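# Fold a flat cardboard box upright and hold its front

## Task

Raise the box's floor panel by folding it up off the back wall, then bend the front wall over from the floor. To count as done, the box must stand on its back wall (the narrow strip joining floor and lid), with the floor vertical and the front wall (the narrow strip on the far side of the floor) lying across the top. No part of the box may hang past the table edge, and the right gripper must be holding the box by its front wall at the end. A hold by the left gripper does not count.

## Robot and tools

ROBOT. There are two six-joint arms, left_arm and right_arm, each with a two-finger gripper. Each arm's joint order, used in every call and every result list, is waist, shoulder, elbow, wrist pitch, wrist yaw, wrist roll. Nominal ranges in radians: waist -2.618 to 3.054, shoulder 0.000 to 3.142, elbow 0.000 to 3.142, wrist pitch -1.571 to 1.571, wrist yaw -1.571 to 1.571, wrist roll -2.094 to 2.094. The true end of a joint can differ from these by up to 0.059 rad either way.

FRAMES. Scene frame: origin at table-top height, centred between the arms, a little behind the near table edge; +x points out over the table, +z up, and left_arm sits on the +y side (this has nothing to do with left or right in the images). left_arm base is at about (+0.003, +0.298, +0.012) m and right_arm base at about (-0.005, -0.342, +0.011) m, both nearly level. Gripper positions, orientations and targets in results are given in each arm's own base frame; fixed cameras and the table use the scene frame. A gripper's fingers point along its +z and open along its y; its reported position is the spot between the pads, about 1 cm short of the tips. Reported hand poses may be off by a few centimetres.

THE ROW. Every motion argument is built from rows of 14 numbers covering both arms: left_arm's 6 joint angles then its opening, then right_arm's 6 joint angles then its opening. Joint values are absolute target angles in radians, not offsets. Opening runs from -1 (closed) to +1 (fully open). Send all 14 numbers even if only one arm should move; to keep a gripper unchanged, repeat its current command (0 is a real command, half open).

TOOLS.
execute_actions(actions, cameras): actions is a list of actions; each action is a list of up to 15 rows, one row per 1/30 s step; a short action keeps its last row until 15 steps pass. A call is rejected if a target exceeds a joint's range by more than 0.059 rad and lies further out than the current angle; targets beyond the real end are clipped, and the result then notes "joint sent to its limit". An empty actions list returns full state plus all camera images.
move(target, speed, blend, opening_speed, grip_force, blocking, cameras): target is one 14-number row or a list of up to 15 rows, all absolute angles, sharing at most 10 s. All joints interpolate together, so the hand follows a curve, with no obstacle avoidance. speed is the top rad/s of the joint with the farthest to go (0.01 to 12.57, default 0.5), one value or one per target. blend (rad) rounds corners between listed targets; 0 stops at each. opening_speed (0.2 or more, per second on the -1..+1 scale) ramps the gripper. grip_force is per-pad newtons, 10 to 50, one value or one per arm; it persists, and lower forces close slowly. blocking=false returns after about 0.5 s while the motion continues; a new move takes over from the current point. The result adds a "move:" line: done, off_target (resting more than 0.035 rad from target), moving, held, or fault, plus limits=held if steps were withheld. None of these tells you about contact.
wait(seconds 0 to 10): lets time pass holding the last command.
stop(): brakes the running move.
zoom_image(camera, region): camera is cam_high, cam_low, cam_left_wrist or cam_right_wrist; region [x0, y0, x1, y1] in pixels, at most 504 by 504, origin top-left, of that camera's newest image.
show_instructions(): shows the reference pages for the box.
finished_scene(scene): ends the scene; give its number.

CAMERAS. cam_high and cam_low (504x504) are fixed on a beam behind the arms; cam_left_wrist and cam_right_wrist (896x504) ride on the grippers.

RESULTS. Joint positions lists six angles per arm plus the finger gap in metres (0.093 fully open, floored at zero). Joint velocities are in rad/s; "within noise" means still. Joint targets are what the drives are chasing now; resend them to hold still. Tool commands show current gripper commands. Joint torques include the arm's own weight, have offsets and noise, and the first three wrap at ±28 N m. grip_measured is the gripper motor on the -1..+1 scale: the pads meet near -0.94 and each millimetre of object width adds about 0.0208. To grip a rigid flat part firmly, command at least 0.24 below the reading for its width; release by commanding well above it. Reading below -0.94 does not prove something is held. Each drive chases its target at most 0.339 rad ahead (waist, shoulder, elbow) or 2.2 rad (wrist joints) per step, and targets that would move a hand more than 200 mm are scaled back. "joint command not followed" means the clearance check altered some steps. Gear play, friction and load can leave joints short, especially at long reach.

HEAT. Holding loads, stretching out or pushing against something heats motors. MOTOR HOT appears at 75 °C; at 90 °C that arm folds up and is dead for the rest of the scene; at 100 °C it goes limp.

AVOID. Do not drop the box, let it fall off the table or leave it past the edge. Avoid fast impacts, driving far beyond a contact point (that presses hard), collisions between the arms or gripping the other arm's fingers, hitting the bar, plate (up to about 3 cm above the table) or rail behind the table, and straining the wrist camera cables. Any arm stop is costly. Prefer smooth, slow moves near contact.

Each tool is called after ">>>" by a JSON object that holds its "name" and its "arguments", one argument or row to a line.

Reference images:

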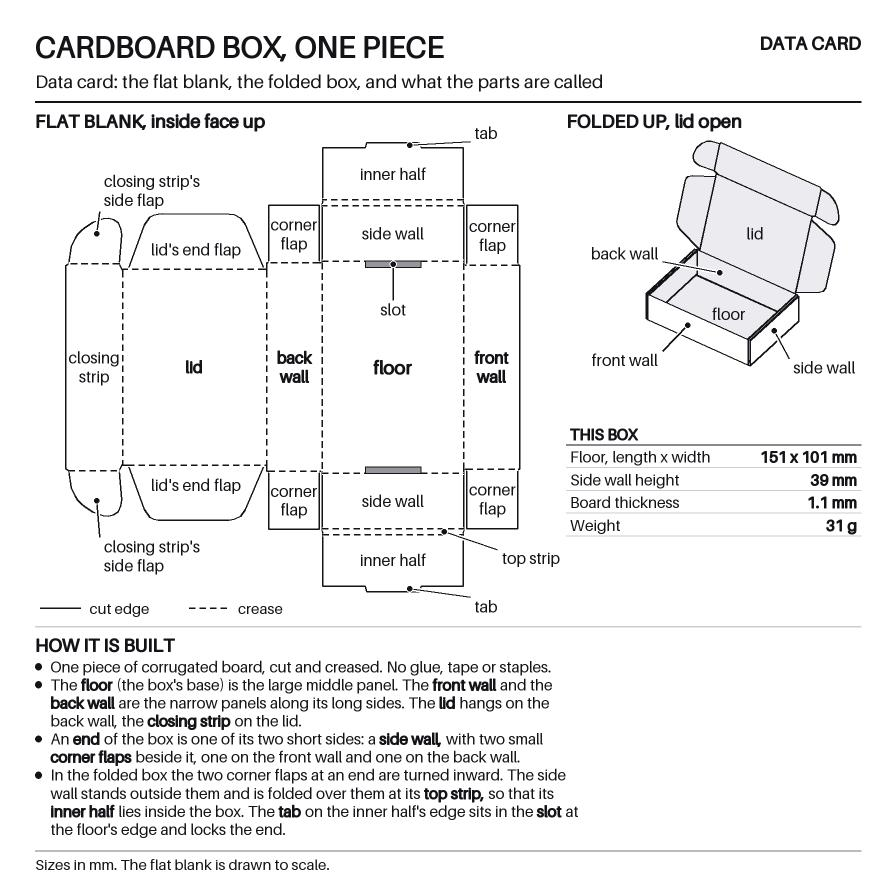

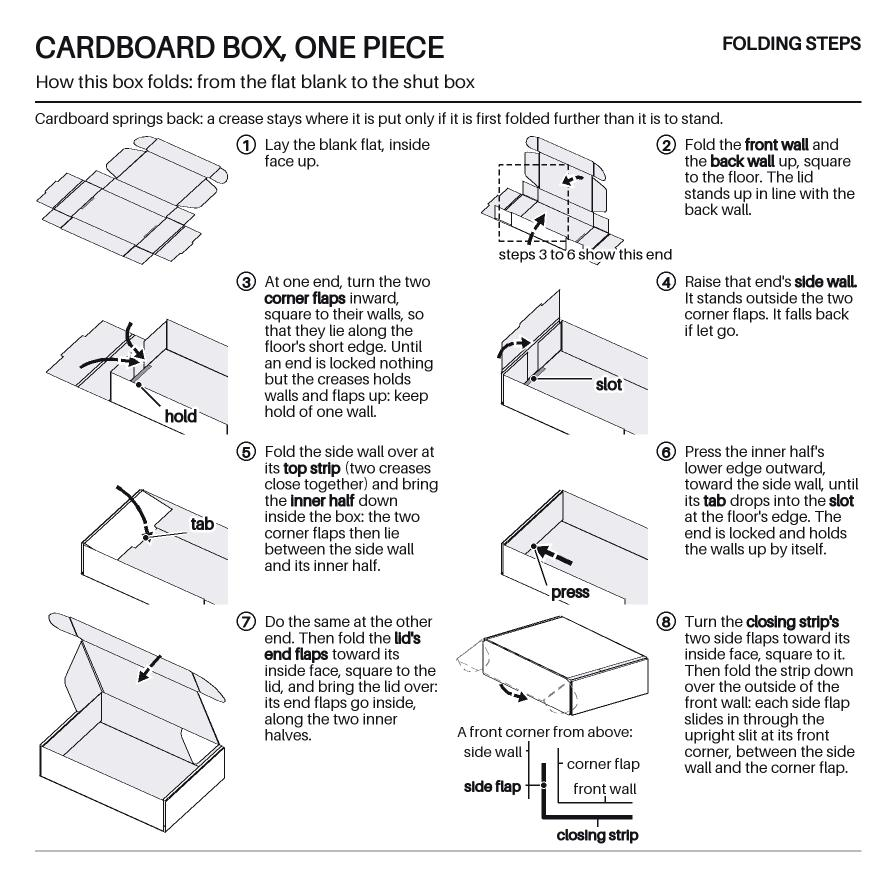

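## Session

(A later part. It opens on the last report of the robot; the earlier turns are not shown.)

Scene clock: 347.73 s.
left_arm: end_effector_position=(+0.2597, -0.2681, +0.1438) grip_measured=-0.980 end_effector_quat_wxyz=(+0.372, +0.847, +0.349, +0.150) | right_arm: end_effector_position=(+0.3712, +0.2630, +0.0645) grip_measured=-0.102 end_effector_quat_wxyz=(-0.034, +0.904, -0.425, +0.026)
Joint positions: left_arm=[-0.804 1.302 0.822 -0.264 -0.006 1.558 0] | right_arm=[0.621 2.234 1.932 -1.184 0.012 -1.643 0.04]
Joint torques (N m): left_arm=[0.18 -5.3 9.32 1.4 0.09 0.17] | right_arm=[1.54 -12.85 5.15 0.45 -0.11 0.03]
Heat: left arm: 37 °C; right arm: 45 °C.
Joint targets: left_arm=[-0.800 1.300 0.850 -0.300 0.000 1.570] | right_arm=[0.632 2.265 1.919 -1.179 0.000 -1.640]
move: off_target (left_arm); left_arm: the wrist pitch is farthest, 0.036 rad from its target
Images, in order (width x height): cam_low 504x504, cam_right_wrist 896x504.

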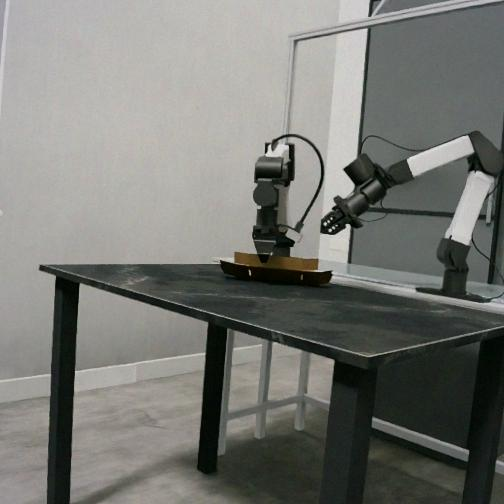

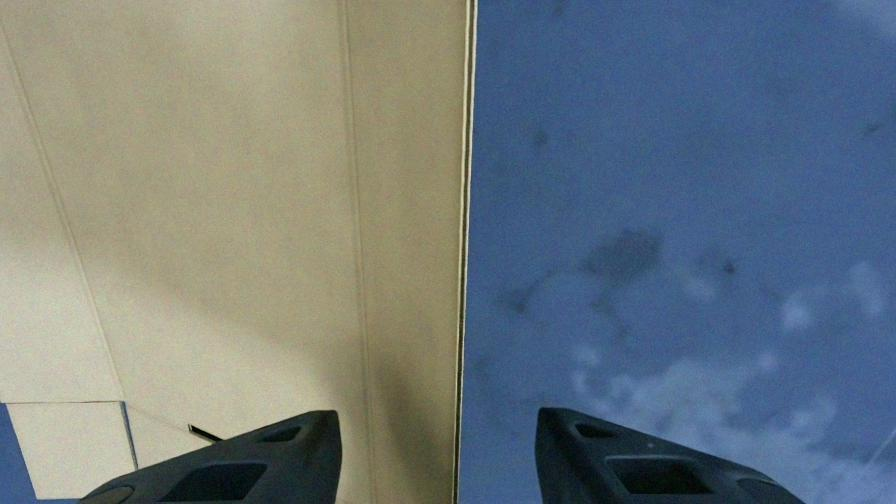

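>>> {"name": "move", "arguments": {
  "target": [-0.8, 1.3, 0.85, -0.3, 0, 1.57, -1.0, 0.632, 2.265, 1.92, -1.18, 0.0, -1.64, -1.0],
  "speed": 0.3,
  "grip_force": 35,
  "cameras": ["cam_low", "cam_right_wrist"]
}}

>>> {"name": "zoom_image", "arguments": {
  "camera": "cam_low",
  "region": [210, 190, 360, 300]
}}

Scene clock: 351.03 s.
left_arm: end_effector_position=(+0.2597, -0.2681, +0.1438) grip_measured=-0.980 end_effector_quat_wxyz=(+0.372, +0.847, +0.349, +0.150) | right_arm: end_effector_position=(+0.3712, +0.2630, +0.0645) grip_measured=-0.975 end_effector_quat_wxyz=(-0.034, +0.904, -0.425, +0.026)
Joint positions: left_arm=[-0.804 1.302 0.822 -0.264 -0.006 1.558 0] | right_arm=[0.621 2.234 1.932 -1.184 0.012 -1.643 0]
Joint torques (N m): left_arm=[0.23 -5.26 9.21 1.43 0.1 0.16] | right_arm=[1.58 -12.86 5.24 0.44 -0.11 0.03]
Heat: left arm: 37 °C; right arm: 45 °C.
Joint targets: left_arm=[-0.800 1.300 0.850 -0.300 0.000 1.570] | right_arm=[0.632 2.265 1.920 -1.180 0.000 -1.640]
grip_force (N): 35, 35
move: off_target (left_arm); left_arm: the wrist pitch is farthest, 0.036 rad from its target
Images, in order (width x height): cam_low 504x504, cam_right_wrist 896x504.

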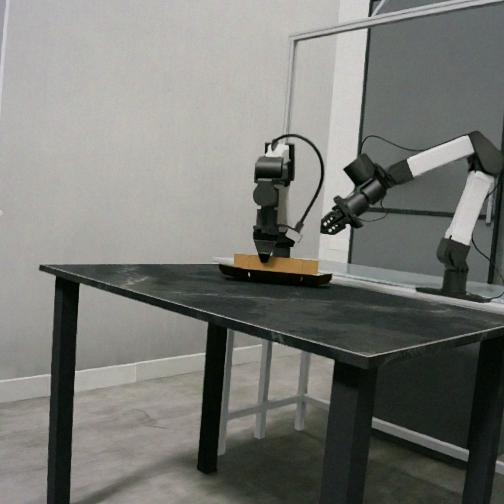

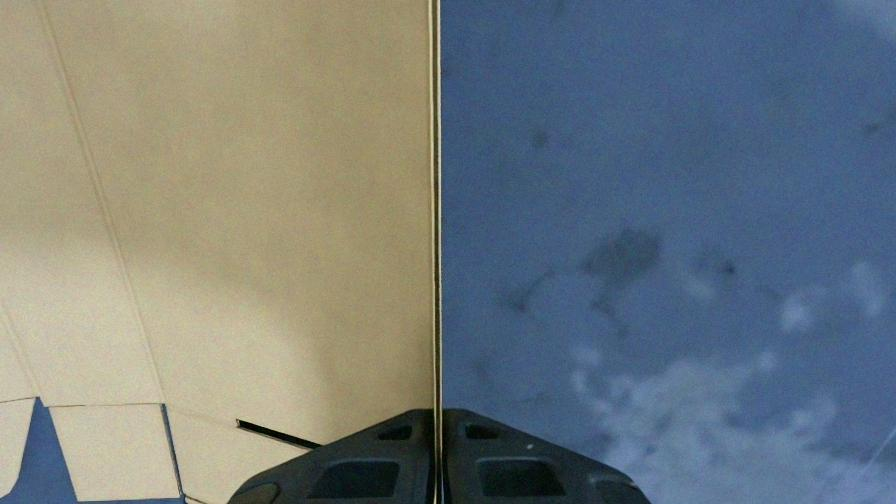

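Scaled by 3.360 from the camera's 504x504 image, which has a finer 720x720 frame.

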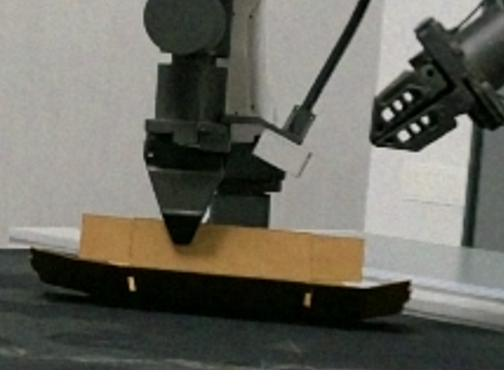

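>>> {"name": "move", "arguments": {
  "target": [
    [0.2, 1.055, 1.041, -0.005, 0, 0, -1.0, 0.632, 2.02, 1.76, -0.98, 0.0, -1.60, -1.0],
    [0.3, 1.055, 1.041, -0.005, 0, 0, -1.0, 0.632, 1.82, 1.61, -0.79, 0.0, -1.58, -1.0],
    [0.3, 1.055, 1.041, -0.005, 0, 0, -1.0, 0.632, 1.70, 0.965, 0.25, 0.0, -1.57, -1.0]
  ],
  "speed": [0.5, 0.4, 0.5],
  "blend": [0.05, 0.05, 0],
  "cameras": ["cam_high", "cam_low", "cam_right_wrist"]
}}

>>> {"name": "zoom_image", "arguments": {
  "camera": "cam_low",
  "region": [210, 190, 360, 300]
}}

>>> {"name": "zoom_image", "arguments": {
  "camera": "cam_high",
  "region": [200, 110, 400, 310]
}}

Scene clock: 364.67 s.
left_arm: end_effector_position=(+0.3627, +0.1158, +0.3663) grip_measured=-0.980 end_effector_quat_wxyz=(+0.662, -0.113, +0.733, +0.106) | right_arm: end_effector_position=(+0.3996, +0.2834, +0.1206) grip_measured=-0.975 end_effector_quat_wxyz=(-0.429, +0.779, -0.394, +0.232)
Joint positions: left_arm=[0.307 1.063 1.008 -0.045 -0.006 0.005 0] | right_arm=[0.621 1.742 0.978 0.212 0.012 -1.591 0]
Joint torques (N m): left_arm=[0.46 -4.14 10.03 2.61 0.05 -0.08] | right_arm=[1.58 -15.76 5.75 2.39 -0.09 0.15]
Motor temperatures (°C): left_arm=[21 27 39 36 23 22 21] | right_arm=[21 49 40 27 22 22 22]
Heat: left arm: 39 °C; right arm: 49 °C.
Joint targets: left_arm=[0.313 1.056 1.041 -0.004 0.000 -0.010] | right_arm=[0.632 1.699 0.965 0.249 0.000 -1.579]
grip_force (N): 35, 35
move: off_target (left_arm, right_arm); left_arm: the wrist pitch is farthest, 0.040 rad from its target; right_arm: the shoulder is farthest, 0.042 rad from its target
Images, in order (width x height): cam_high 504x504, cam_low 504x504, cam_right_wrist 896x504.

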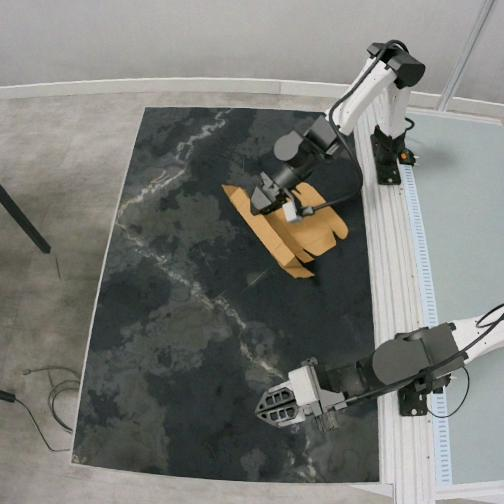

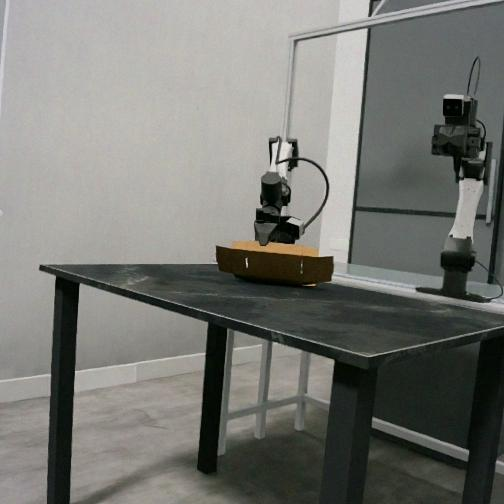

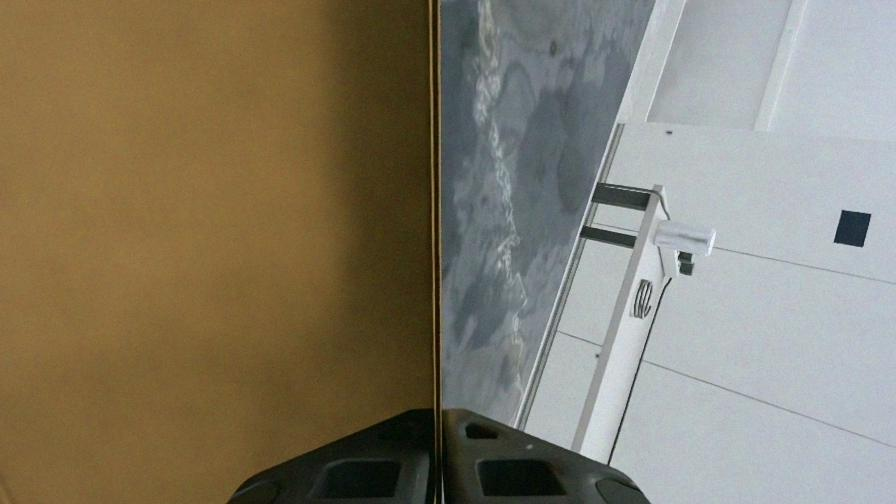

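Scaled by 3.360 from the camera's 504x504 image, which has a finer 720x720 frame.

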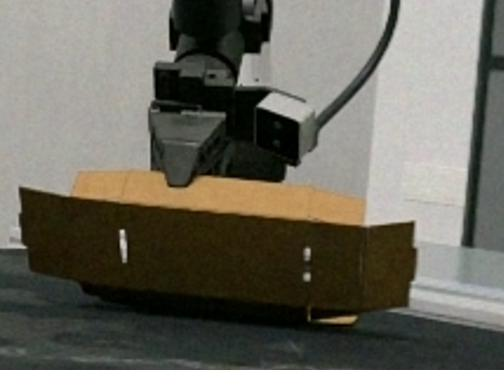

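Scaled by 2.520 from the camera's 504x504 image, which has a finer 720x720 frame.

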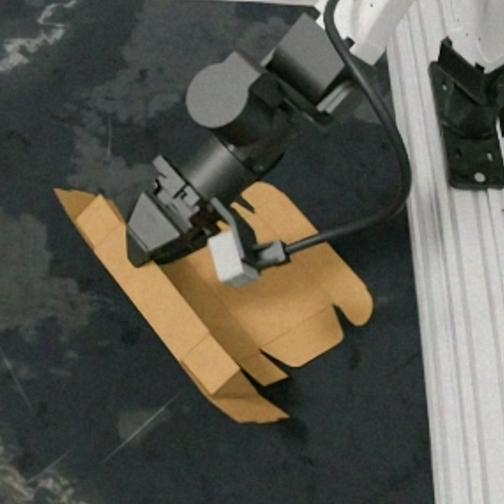

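>>> {"name": "move", "arguments": {
  "target": [0.3, 1.055, 1.041, -0.005, 0, 0, -1.0, 0.632, 2.04, 0.67, 1.21, 0.0, -1.57, -1.0],
  "speed": 0.4,
  "cameras": ["cam_high", "cam_low", "cam_right_wrist"]
}}

>>> {"name": "zoom_image", "arguments": {
  "camera": "cam_low",
  "region": [210, 190, 360, 300]
}}

>>> {"name": "zoom_image", "arguments": {
  "camera": "cam_high",
  "region": [200, 110, 400, 310]
}}

Scene clock: 370.83 s.
left_arm: end_effector_position=(+0.3627, +0.1158, +0.3663) grip_measured=-0.980 end_effector_quat_wxyz=(+0.662, -0.113, +0.733, +0.106) | right_arm: end_effector_position=(+0.3983, +0.2824, +0.0867) grip_measured=-0.975 end_effector_quat_wxyz=(-0.567, +0.682, -0.347, +0.304)
Joint positions: left_arm=[0.307 1.063 1.008 -0.045 -0.006 0.005 0] | right_arm=[0.621 2.013 0.682 1.158 0.012 -1.59 0]
Joint torques (N m): left_arm=[-0.65 -4.14 10.19 2.59 0.04 0.03] | right_arm=[1.58 -8.98 3.77 2.79 -0.07 0.22]
Heat: left arm: 40 °C; right arm: 50 °C.
Joint targets: left_arm=[0.300 1.055 1.041 -0.005 0.000 0.000] | right_arm=[0.632 2.041 0.671 1.210 0.000 -1.570]
grip_force (N): 35, 35
move: off_target (left_arm, right_arm); left_arm: the wrist pitch is farthest, 0.040 rad from its target; right_arm: the wrist pitch is farthest, 0.052 rad from its target
Images, in order (width x height): cam_high 504x504, cam_low 504x504, cam_right_wrist 896x504.

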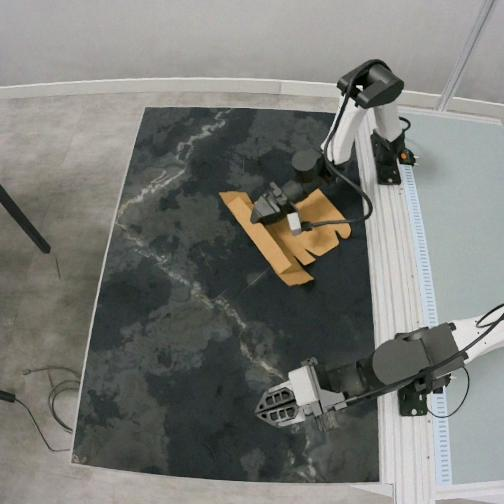

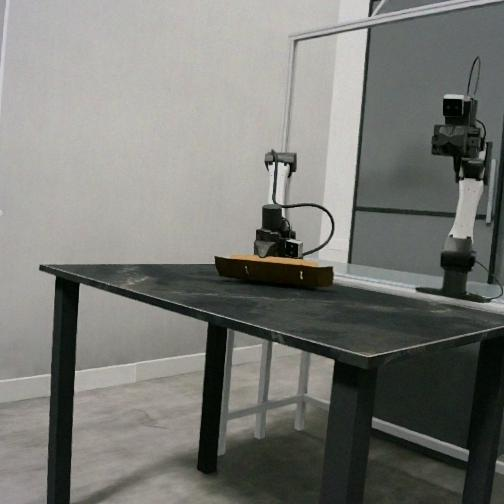

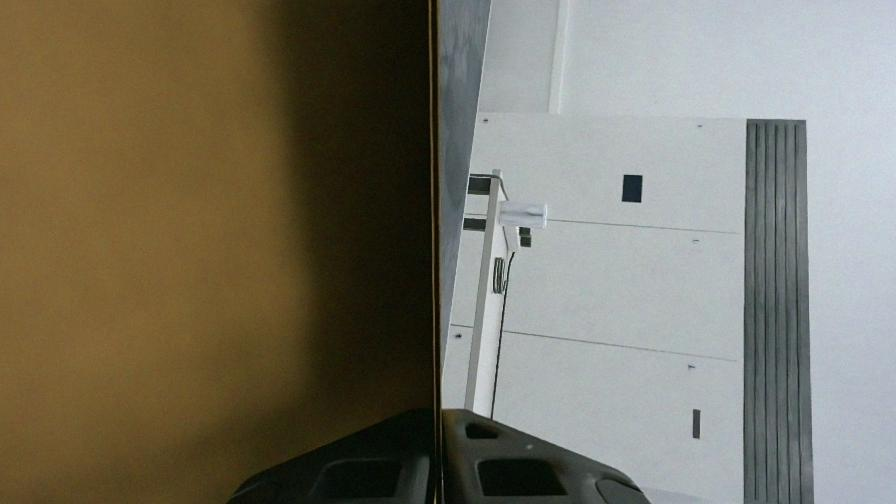

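Scaled by 3.360 from the camera's 504x504 image, which has a finer 720x720 frame.

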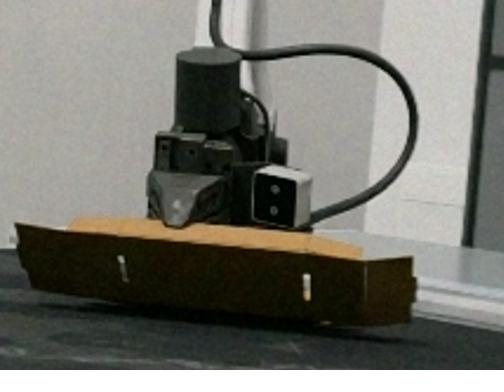

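Scaled by 2.520 from the camera's 504x504 image, which has a finer 720x720 frame.

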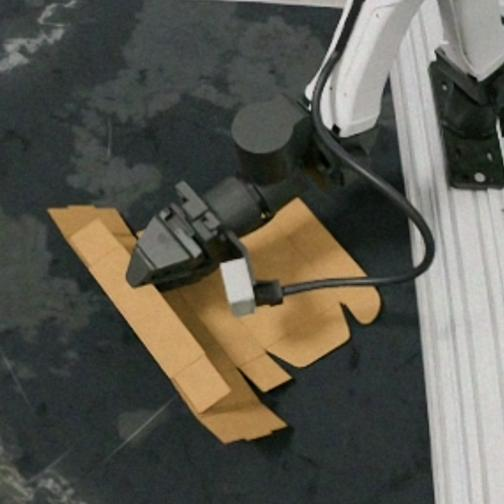

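>>> {"name": "move", "arguments": {
  "target": [
    [0.3, 1.055, 1.041, -0.005, 0, 0, -1.0, 0.632, 1.84, 1.19, -0.20, 0.0, -1.57, -1.0],
    [0.3, 1.055, 1.041, -0.005, 0, 0, -1.0, 0.632, 1.84, 1.19, -0.20, 0.0, -1.57, -0.1],
    [0.3, 1.055, 1.041, -0.005, 0, 0, -1.0, 0.632, 1.615, 1.164, -0.43, 0.0, -1.57, -0.1],
    [0.3, 1.055, 1.041, -0.005, 0, 0, -1.0, 0.70, 1.63, 1.45, -0.84, 0.0, 1.57, -0.1]
  ],
  "speed": [0.6, 0.5, 0.4, 1.5],
  "blend": [0, 0, 0.05, 0],
  "grip_force": 50,
  "cameras": ["cam_high", "cam_low", "cam_right_wrist"]
}}

>>> {"name": "zoom_image", "arguments": {
  "camera": "cam_low",
  "region": [210, 190, 360, 300]
}}

>>> {"name": "zoom_image", "arguments": {
  "camera": "cam_high",
  "region": [200, 110, 400, 310]
}}

Scene clock: 398.17 s.
left_arm: end_effector_position=(+0.3627, +0.1158, +0.3663) grip_measured=-0.980 end_effector_quat_wxyz=(+0.662, -0.113, +0.733, +0.106) | right_arm: end_effector_position=(+0.3220, +0.2651, +0.1737) grip_measured=-0.101 end_effector_quat_wxyz=(+0.117, +0.409, +0.872, +0.243)
Joint positions: left_arm=[0.307 1.063 1.008 -0.045 -0.006 0.005 0] | right_arm=[0.69 1.644 1.42 -0.802 0.003 1.566 0.04]
Joint torques (N m): left_arm=[-0.64 -4.16 10.02 2.6 0.04 0.05] | right_arm=[1.48 -12 9.22 0.91 0 0.09]
Motor temperatures (°C): left_arm=[21 26 42 39 23 22 21] | right_arm=[21 49 38 34 22 22 22]
Heat: left arm: 42 °C; right arm: 49 °C.
Joint targets: left_arm=[0.300 1.055 1.041 -0.005 0.000 0.000] | right_arm=[0.700 1.629 1.449 -0.839 -0.009 1.580]
move: off_target (left_arm, right_arm); target 2's new numbers were sent with right_arm's wrist pitch 0.045 rad from that target; left_arm: the wrist pitch is farthest, 0.040 rad from its target; right_arm: the wrist pitch is farthest, 0.038 rad from its target
Images, in order (width x height): cam_high 504x504, cam_low 504x504, cam_right_wrist 896x504.

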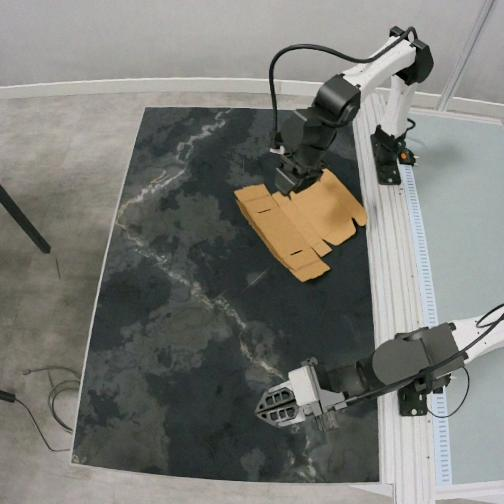

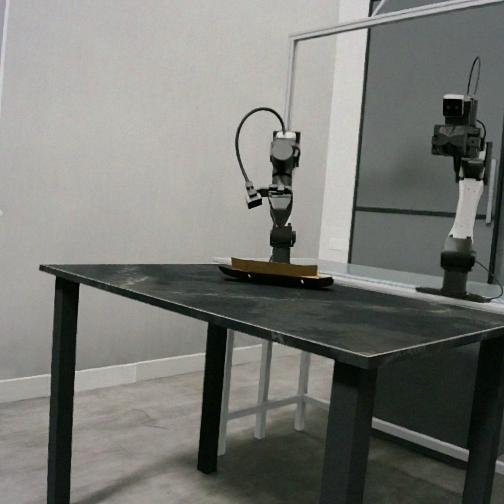

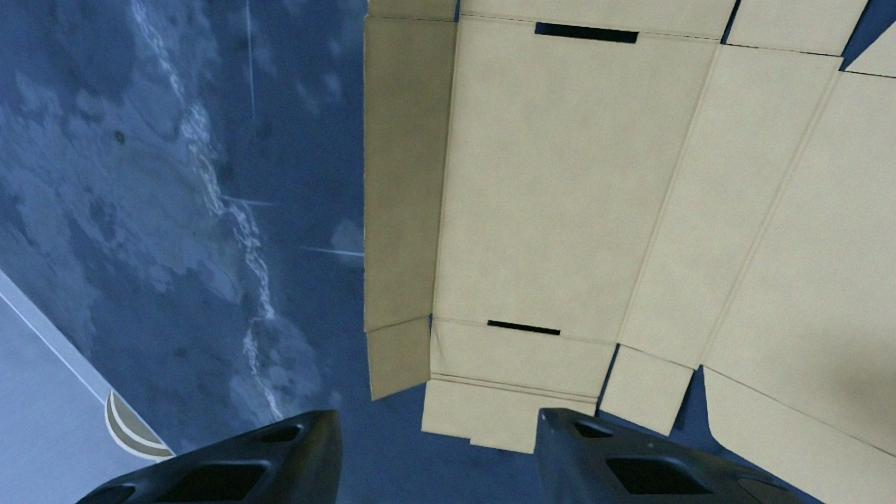

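Scaled by 3.360 from the camera's 504x504 image, which has a finer 720x720 frame.

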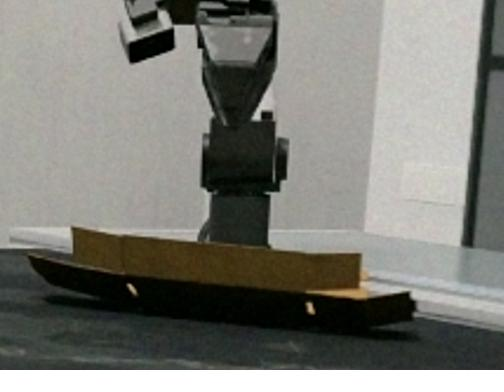

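Scaled by 2.520 from the camera's 504x504 image, which has a finer 720x720 frame.

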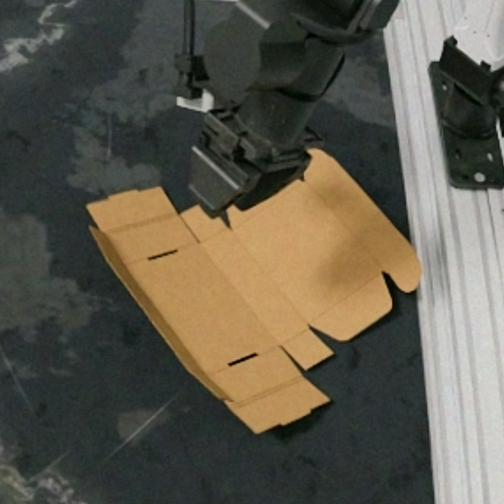

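>>> {"name": "move", "arguments": {
  "target": [0.3, 1.055, 1.041, -0.005, 0, 0, -1.0, 0.729, 2.315, 2.295, -1.375, 0.0, 1.70, -0.1],
  "speed": 0.6,
  "cameras": ["cam_low", "cam_right_wrist"]
}}

Scene clock: 417.23 s.
left_arm: end_effector_position=(+0.3627, +0.1158, +0.3663) grip_measured=-0.980 end_effector_quat_wxyz=(+0.662, -0.113, +0.733, +0.106) | right_arm: end_effector_position=(+0.3694, +0.3217, +0.1324) grip_measured=-0.101 end_effector_quat_wxyz=(+0.040, +0.458, +0.883, +0.098)
Joint positions: left_arm=[0.307 1.063 1.008 -0.045 -0.006 0.005 0] | right_arm=[0.718 2.285 2.27 -1.344 0.003 1.675 0.04]
Joint torques (N m): left_arm=[-0.75 -4.18 10.03 2.6 0.05 0.03] | right_arm=[1.62 -13.34 8.27 0.29 0.1 0.11]
Heat: left arm: 44 °C; right arm: 47 °C.
Joint targets: left_arm=[0.300 1.055 1.041 -0.005 0.000 0.000] | right_arm=[0.729 2.316 2.296 -1.376 0.000 1.690]
move: off_target (left_arm); left_arm: the wrist pitch is farthest, 0.040 rad from its target
Images, in order (width x height): cam_low 504x504, cam_right_wrist 896x504.

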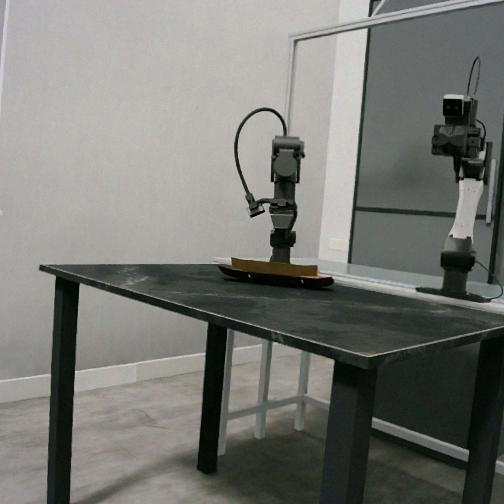

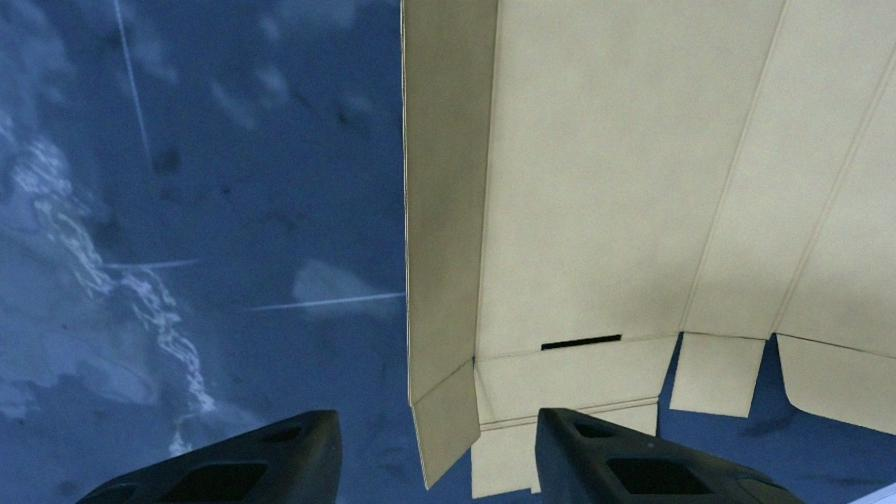

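>>> {"name": "move", "arguments": {
  "target": [
    [0.3, 1.055, 1.041, -0.005, 0, 0, -1.0, 0.62, 2.30, 2.27, -1.36, 0.0, 1.60, -0.1],
    [0.3, 1.055, 1.041, -0.005, 0, 0, -1.0, 0.62, 2.305, 2.01, -1.075, 0.0, 1.60, -0.1]
  ],
  "speed": [0.4, 0.3],
  "blend": [0.01, 0],
  "cameras": ["cam_low", "cam_right_wrist"]
}}

>>> {"name": "zoom_image", "arguments": {
  "camera": "cam_low",
  "region": [210, 190, 360, 300]
}}

Scene clock: 424.03 s.
left_arm: end_effector_position=(+0.3627, +0.1158, +0.3663) grip_measured=-0.980 end_effector_quat_wxyz=(+0.662, -0.113, +0.733, +0.106) | right_arm: end_effector_position=(+0.4088, +0.2862, +0.0712) grip_measured=-0.101 end_effector_quat_wxyz=(+0.051, +0.475, +0.873, +0.100)
Joint positions: left_arm=[0.307 1.063 1.008 -0.045 -0.006 0.005 0] | right_arm=[0.612 2.285 2.023 -1.084 0.003 1.609 0.04]
Joint torques (N m): left_arm=[-0.65 -4.22 10.06 2.59 0.06 0.02] | right_arm=[1.42 -14.71 5.39 0.75 0.1 -0.09]
Motor temperatures (°C): left_arm=[21 26 44 40 23 22 21] | right_arm=[21 48 42 29 22 22 22]
Heat: left arm: 44 °C; right arm: 48 °C.
Joint targets: left_arm=[0.300 1.055 1.041 -0.005 0.000 0.000] | right_arm=[0.621 2.305 2.010 -1.074 0.000 1.600]
move: off_target (left_arm); left_arm: the wrist pitch is farthest, 0.040 rad from its target
Images, in order (width x height): cam_low 504x504, cam_right_wrist 896x504.

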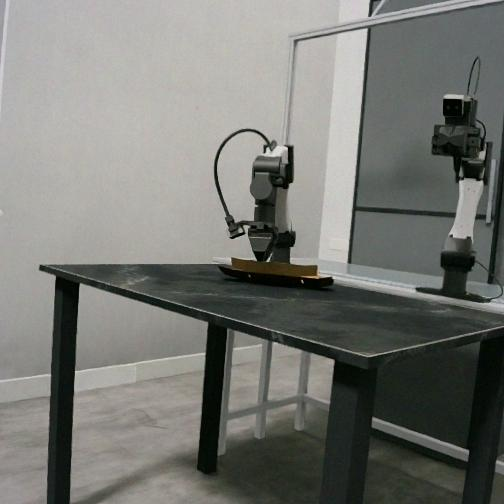

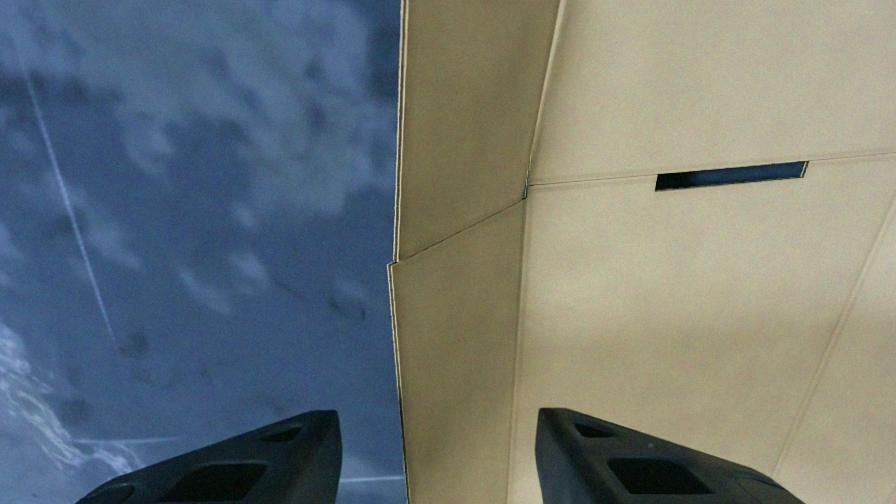

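Scaled by 3.360 from the camera's 504x504 image, which has a finer 720x720 frame.

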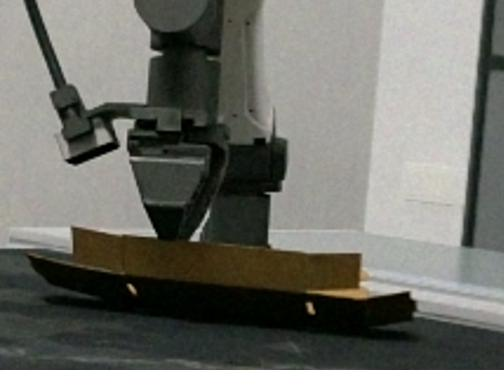

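>>> {"name": "move", "arguments": {
  "target": [
    [0.3, 1.055, 1.041, -0.005, 0, 0, -1.0, 0.665, 2.32, 2.01, -1.07, 0.0, 1.625, -0.1],
    [0.3, 1.055, 1.041, -0.005, 0, 0, -1.0, 0.665, 2.335, 1.955, -1.0, 0.0, 1.625, -0.1]
  ],
  "speed": [0.2, 0.2],
  "blend": [0.02, 0],
  "cameras": ["cam_low", "cam_right_wrist"]
}}

>>> {"name": "zoom_image", "arguments": {
  "camera": "cam_low",
  "region": [210, 190, 360, 300]
}}

Scene clock: 428.33 s.
left_arm: end_effector_position=(+0.3627, +0.1158, +0.3663) grip_measured=-0.980 end_effector_quat_wxyz=(+0.662, -0.113, +0.733, +0.106) | right_arm: end_effector_position=(+0.3982, +0.3051, +0.0495) grip_measured=-0.101 end_effector_quat_wxyz=(+0.049, +0.457, +0.882, +0.101)
Joint positions: left_arm=[0.307 1.063 1.008 -0.045 -0.006 0.005 0] | right_arm=[0.655 2.303 1.968 -1.011 0.003 1.61 0.04]
Joint torques (N m): left_arm=[-0.65 -4.12 10.13 2.58 0.02 0.03] | right_arm=[1.42 -13.6 5.44 0.82 0.1 0.12]
Heat: left arm: 44 °C; right arm: 48 °C.
Joint targets: left_arm=[0.300 1.055 1.041 -0.005 0.000 0.000] | right_arm=[0.664 2.336 1.955 -1.000 0.000 1.625]
move: off_target (left_arm); left_arm: the wrist pitch is farthest, 0.040 rad from its target
Images, in order (width x height): cam_low 504x504, cam_right_wrist 896x504.

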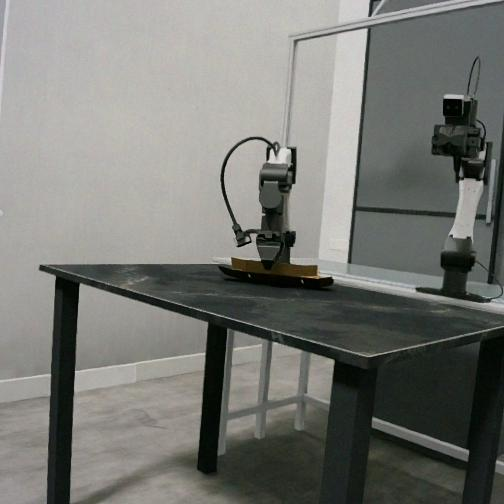

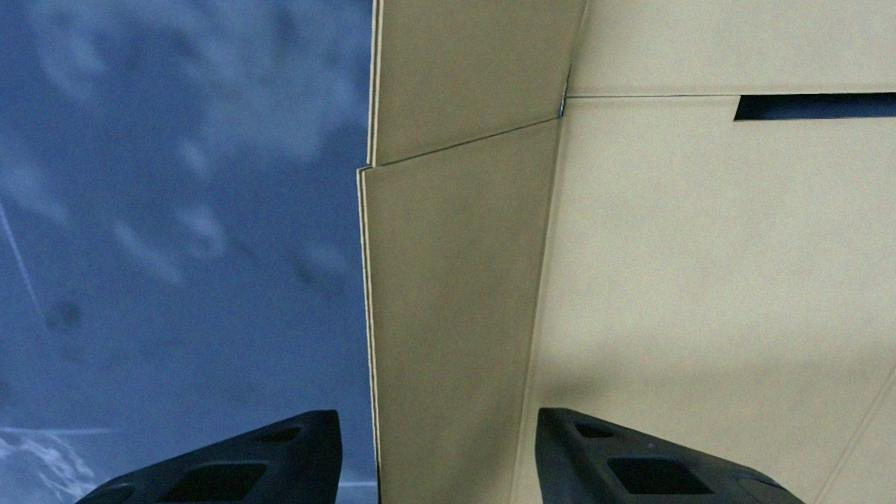

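Scaled by 3.360 from the camera's 504x504 image, which has a finer 720x720 frame.

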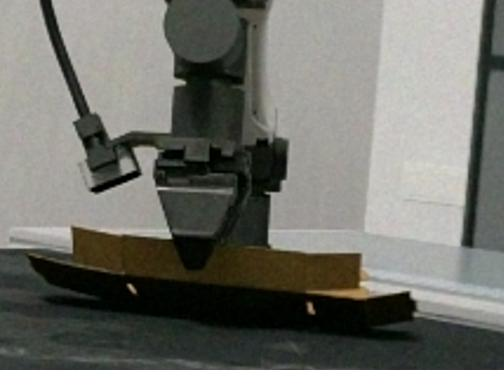

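>>> {"name": "move", "arguments": {
  "target": [0.3, 1.055, 1.041, -0.005, 0, 0, -1.0, 0.665, 2.335, 1.955, -1.0, 0.0, 1.625, -1.0],
  "speed": 0.2,
  "grip_force": 35,
  "cameras": ["cam_right_wrist"]
}}

Scene clock: 432.00 s.
left_arm: end_effector_position=(+0.3627, +0.1158, +0.3663) grip_measured=-0.980 end_effector_quat_wxyz=(+0.662, -0.113, +0.733, +0.106) | right_arm: end_effector_position=(+0.3982, +0.3051, +0.0495) grip_measured=-0.975 end_effector_quat_wxyz=(+0.049, +0.458, +0.882, +0.101)
Joint positions: left_arm=[0.307 1.063 1.008 -0.045 -0.006 0.005 0] | right_arm=[0.655 2.303 1.968 -1.011 0.003 1.612 0]
Joint torques (N m): left_arm=[-0.76 -4.15 10.07 2.6 0.03 0.03] | right_arm=[1.51 -13.68 5.45 0.8 0.1 0.1]
Heat: left arm: 44 °C; right arm: 49 °C.
Joint targets: left_arm=[0.300 1.055 1.041 -0.005 0.000 0.000] | right_arm=[0.665 2.335 1.955 -1.001 0.000 1.625]
grip_force (N): 35, 35
move: off_target (left_arm); left_arm: the wrist pitch is farthest, 0.040 rad from its target
Images, in order (width x height): cam_right_wrist 896x504.

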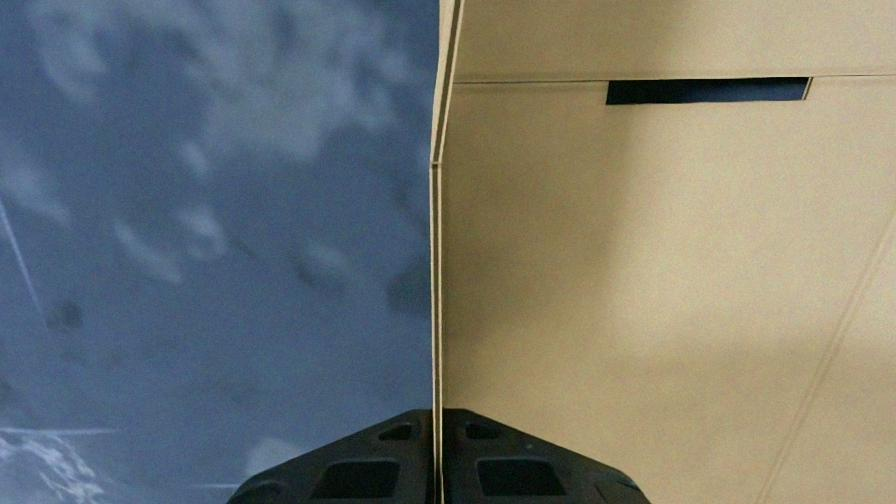

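>>> {"name": "move", "arguments": {
  "target": [
    [0.3, 1.055, 1.041, -0.005, 0, 0, -1.0, 0.665, 1.86, 1.69, -0.84, 0.0, 1.60, -1.0],
    [0.3, 1.055, 1.041, -0.005, 0, 0, -1.0, 0.665, 1.875, 0.87, 0.86, 0.0, 1.58, -1.0],
    [0.3, 1.055, 1.041, -0.005, 0, 0, -1.0, 0.665, 2.11, 0.82, 1.195, 0.0, 1.58, -1.0]
  ],
  "speed": [0.4, 0.6, 0.25],
  "blend": [0.05, 0.05, 0],
  "cameras": ["cam_high", "cam_low", "cam_right_wrist"]
}}

>>> {"name": "zoom_image", "arguments": {
  "camera": "cam_low",
  "region": [210, 190, 360, 300]
}}

>>> {"name": "zoom_image", "arguments": {
  "camera": "cam_high",
  "region": [200, 110, 400, 310]
}}

Scene clock: 441.43 s.
left_arm: end_effector_position=(+0.3627, +0.1158, +0.3663) grip_measured=-0.980 end_effector_quat_wxyz=(+0.662, -0.113, +0.733, +0.106) | right_arm: end_effector_position=(+0.4163, +0.3190, +0.1051) grip_measured=-0.975 end_effector_quat_wxyz=(+0.287, +0.340, +0.662, +0.603)
Joint positions: left_arm=[0.307 1.063 1.008 -0.045 -0.006 0.005 0] | right_arm=[0.655 2.079 0.833 1.14 0.003 1.601 0]
Joint torques (N m): left_arm=[-0.75 -4.18 10.15 2.61 0.05 0.02] | right_arm=[1.52 -9.98 4.08 2.8 0.05 -0.17]
Heat: left arm: 45 °C; right arm: 51 °C.
Joint targets: left_arm=[0.300 1.055 1.041 -0.005 0.000 0.000] | right_arm=[0.665 2.109 0.820 1.194 0.000 1.589]
grip_force (N): 35, 35
move: off_target (left_arm, right_arm); left_arm: the wrist pitch is farthest, 0.040 rad from its target; right_arm: the wrist pitch is farthest, 0.055 rad from its target
Images, in order (width x height): cam_high 504x504, cam_low 504x504, cam_right_wrist 896x504.

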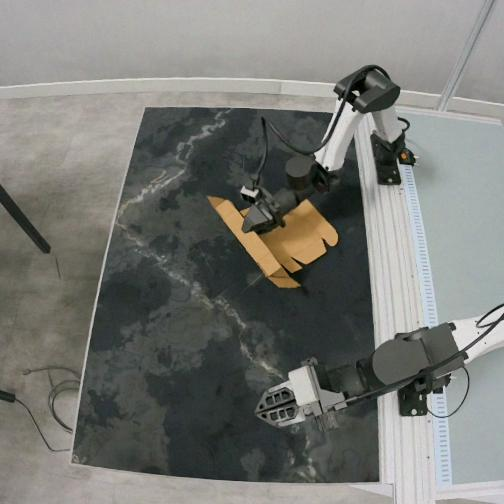

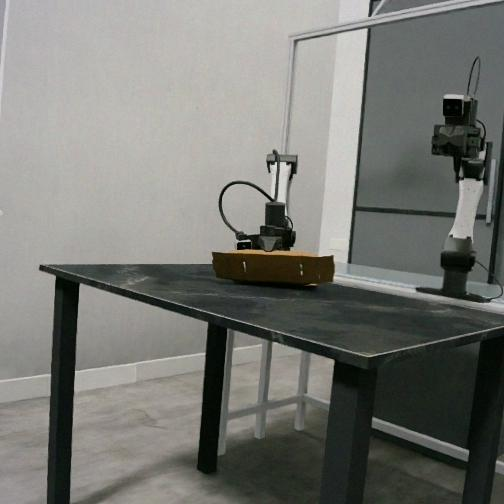

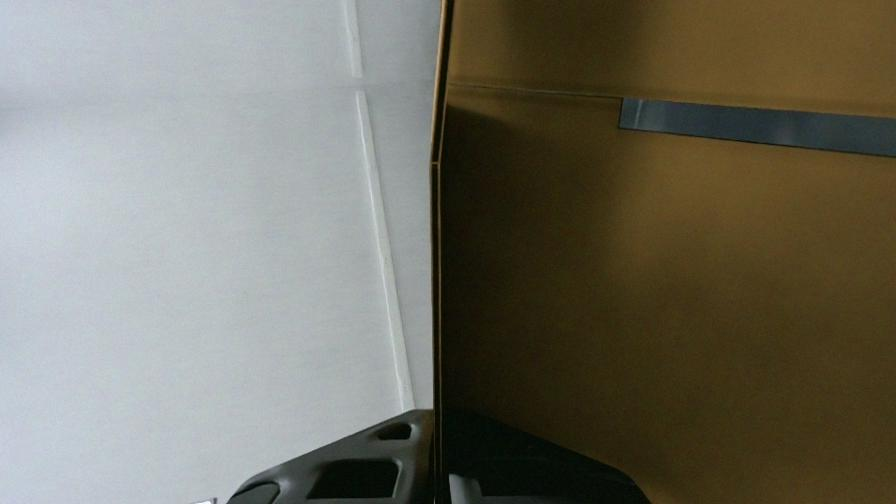

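Scaled by 3.360 from the camera's 504x504 image, which has a finer 720x720 frame.

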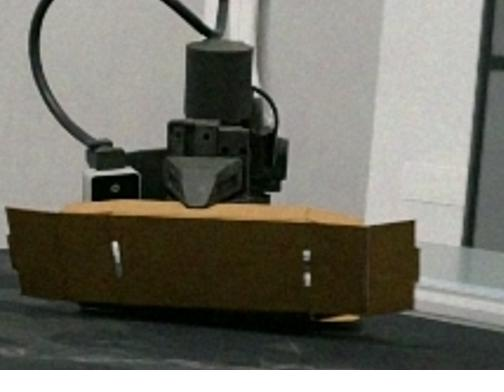

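Scaled by 2.520 from the camera's 504x504 image, which has a finer 720x720 frame.

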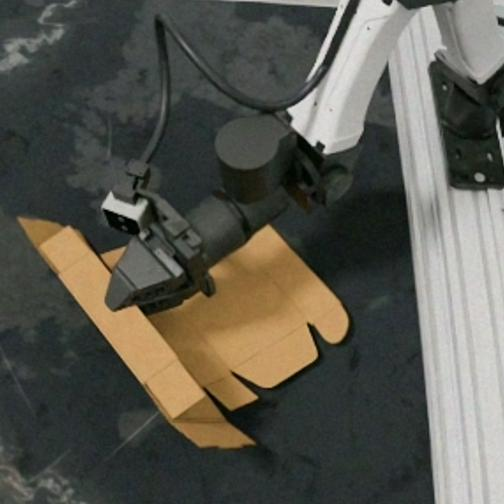

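>>> {"name": "move", "arguments": {
  "target": [
    [-0.95, 1.0, 0.90, -0.68, 0, 1.4, -1.0, 0.665, 2.11, 0.82, 1.195, 0.0, 1.58, -1.0],
    [-0.95, 1.74, 0.76, 0.29, 0, 1.57, -1.0, 0.665, 2.11, 0.82, 1.195, 0.0, 1.58, -1.0]
  ],
  "speed": [1.0, 0.6],
  "blend": [0.1, 0],
  "cameras": ["cam_high", "cam_low", "cam_left_wrist"]
}}

>>> {"name": "zoom_image", "arguments": {
  "camera": "cam_high",
  "region": [200, 110, 400, 310]
}}

Scene clock: 458.17 s.
left_arm: end_effector_position=(+0.2521, -0.3564, +0.0507) grip_measured=-0.980 end_effector_quat_wxyz=(+0.398, +0.865, +0.278, +0.127) | right_arm: end_effector_position=(+0.4163, +0.3190, +0.1051) grip_measured=-0.975 end_effector_quat_wxyz=(+0.288, +0.339, +0.662, +0.603)
Joint positions: left_arm=[-0.957 1.732 0.775 0.249 -0.006 1.564 0] | right_arm=[0.655 2.079 0.833 1.14 0.003 1.598 0]
Joint torques (N m): left_arm=[-0.61 -7.17 4.92 2.19 0.07 0.21] | right_arm=[1.52 -9.89 4.1 2.81 0.04 -0.22]
Motor temperatures (°C): left_arm=[21 26 44 41 23 22 21] | right_arm=[21 51 38 38 22 22 22]
Heat: left arm: 44 °C; right arm: 51 °C.
Joint targets: left_arm=[-0.963 1.740 0.762 0.290 -0.001 1.580] | right_arm=[0.665 2.110 0.820 1.195 0.000 1.580]
grip_force (N): 35, 35
move: off_target (left_arm, right_arm); left_arm: the wrist pitch is farthest, 0.041 rad from its target; right_arm: the wrist pitch is farthest, 0.055 rad from its target
Images, in order (width x height): cam_high 504x504, cam_low 504x504, cam_left_wrist 896x504.

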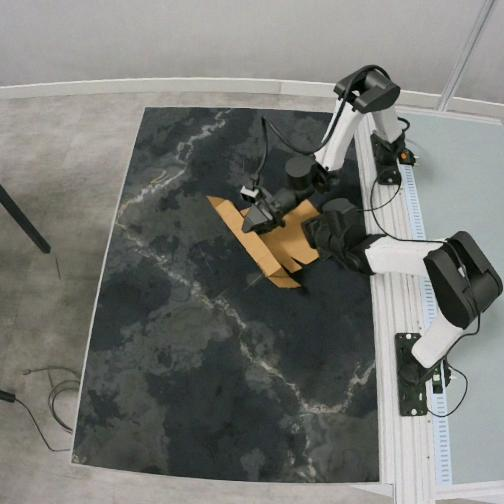

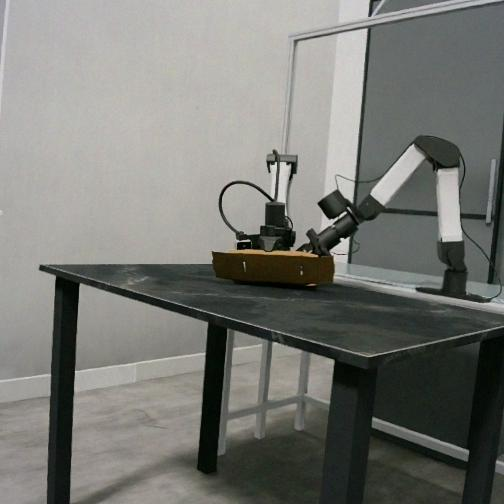

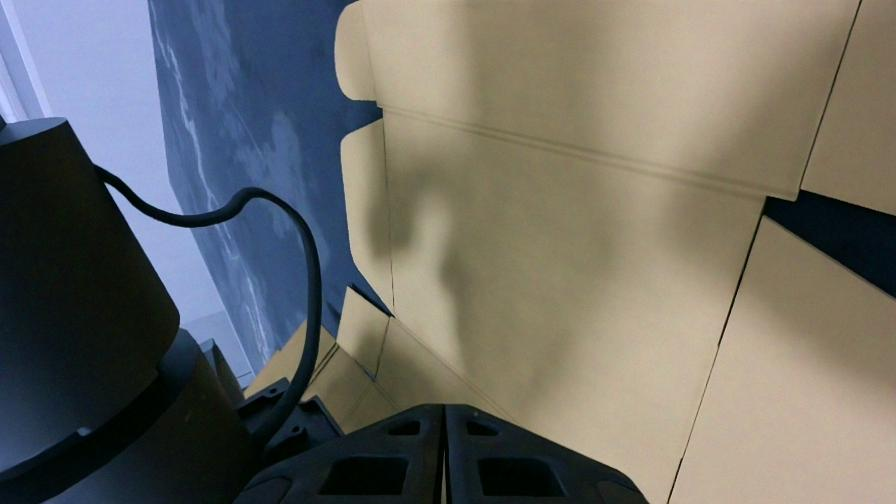

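Scaled by 2.520 from the camera's 504x504 image, which has a finer 720x720 frame.

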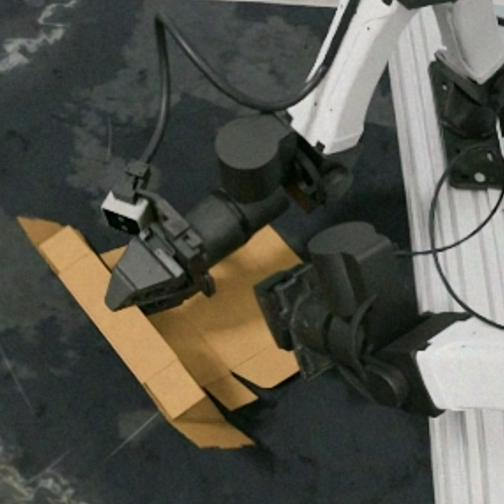

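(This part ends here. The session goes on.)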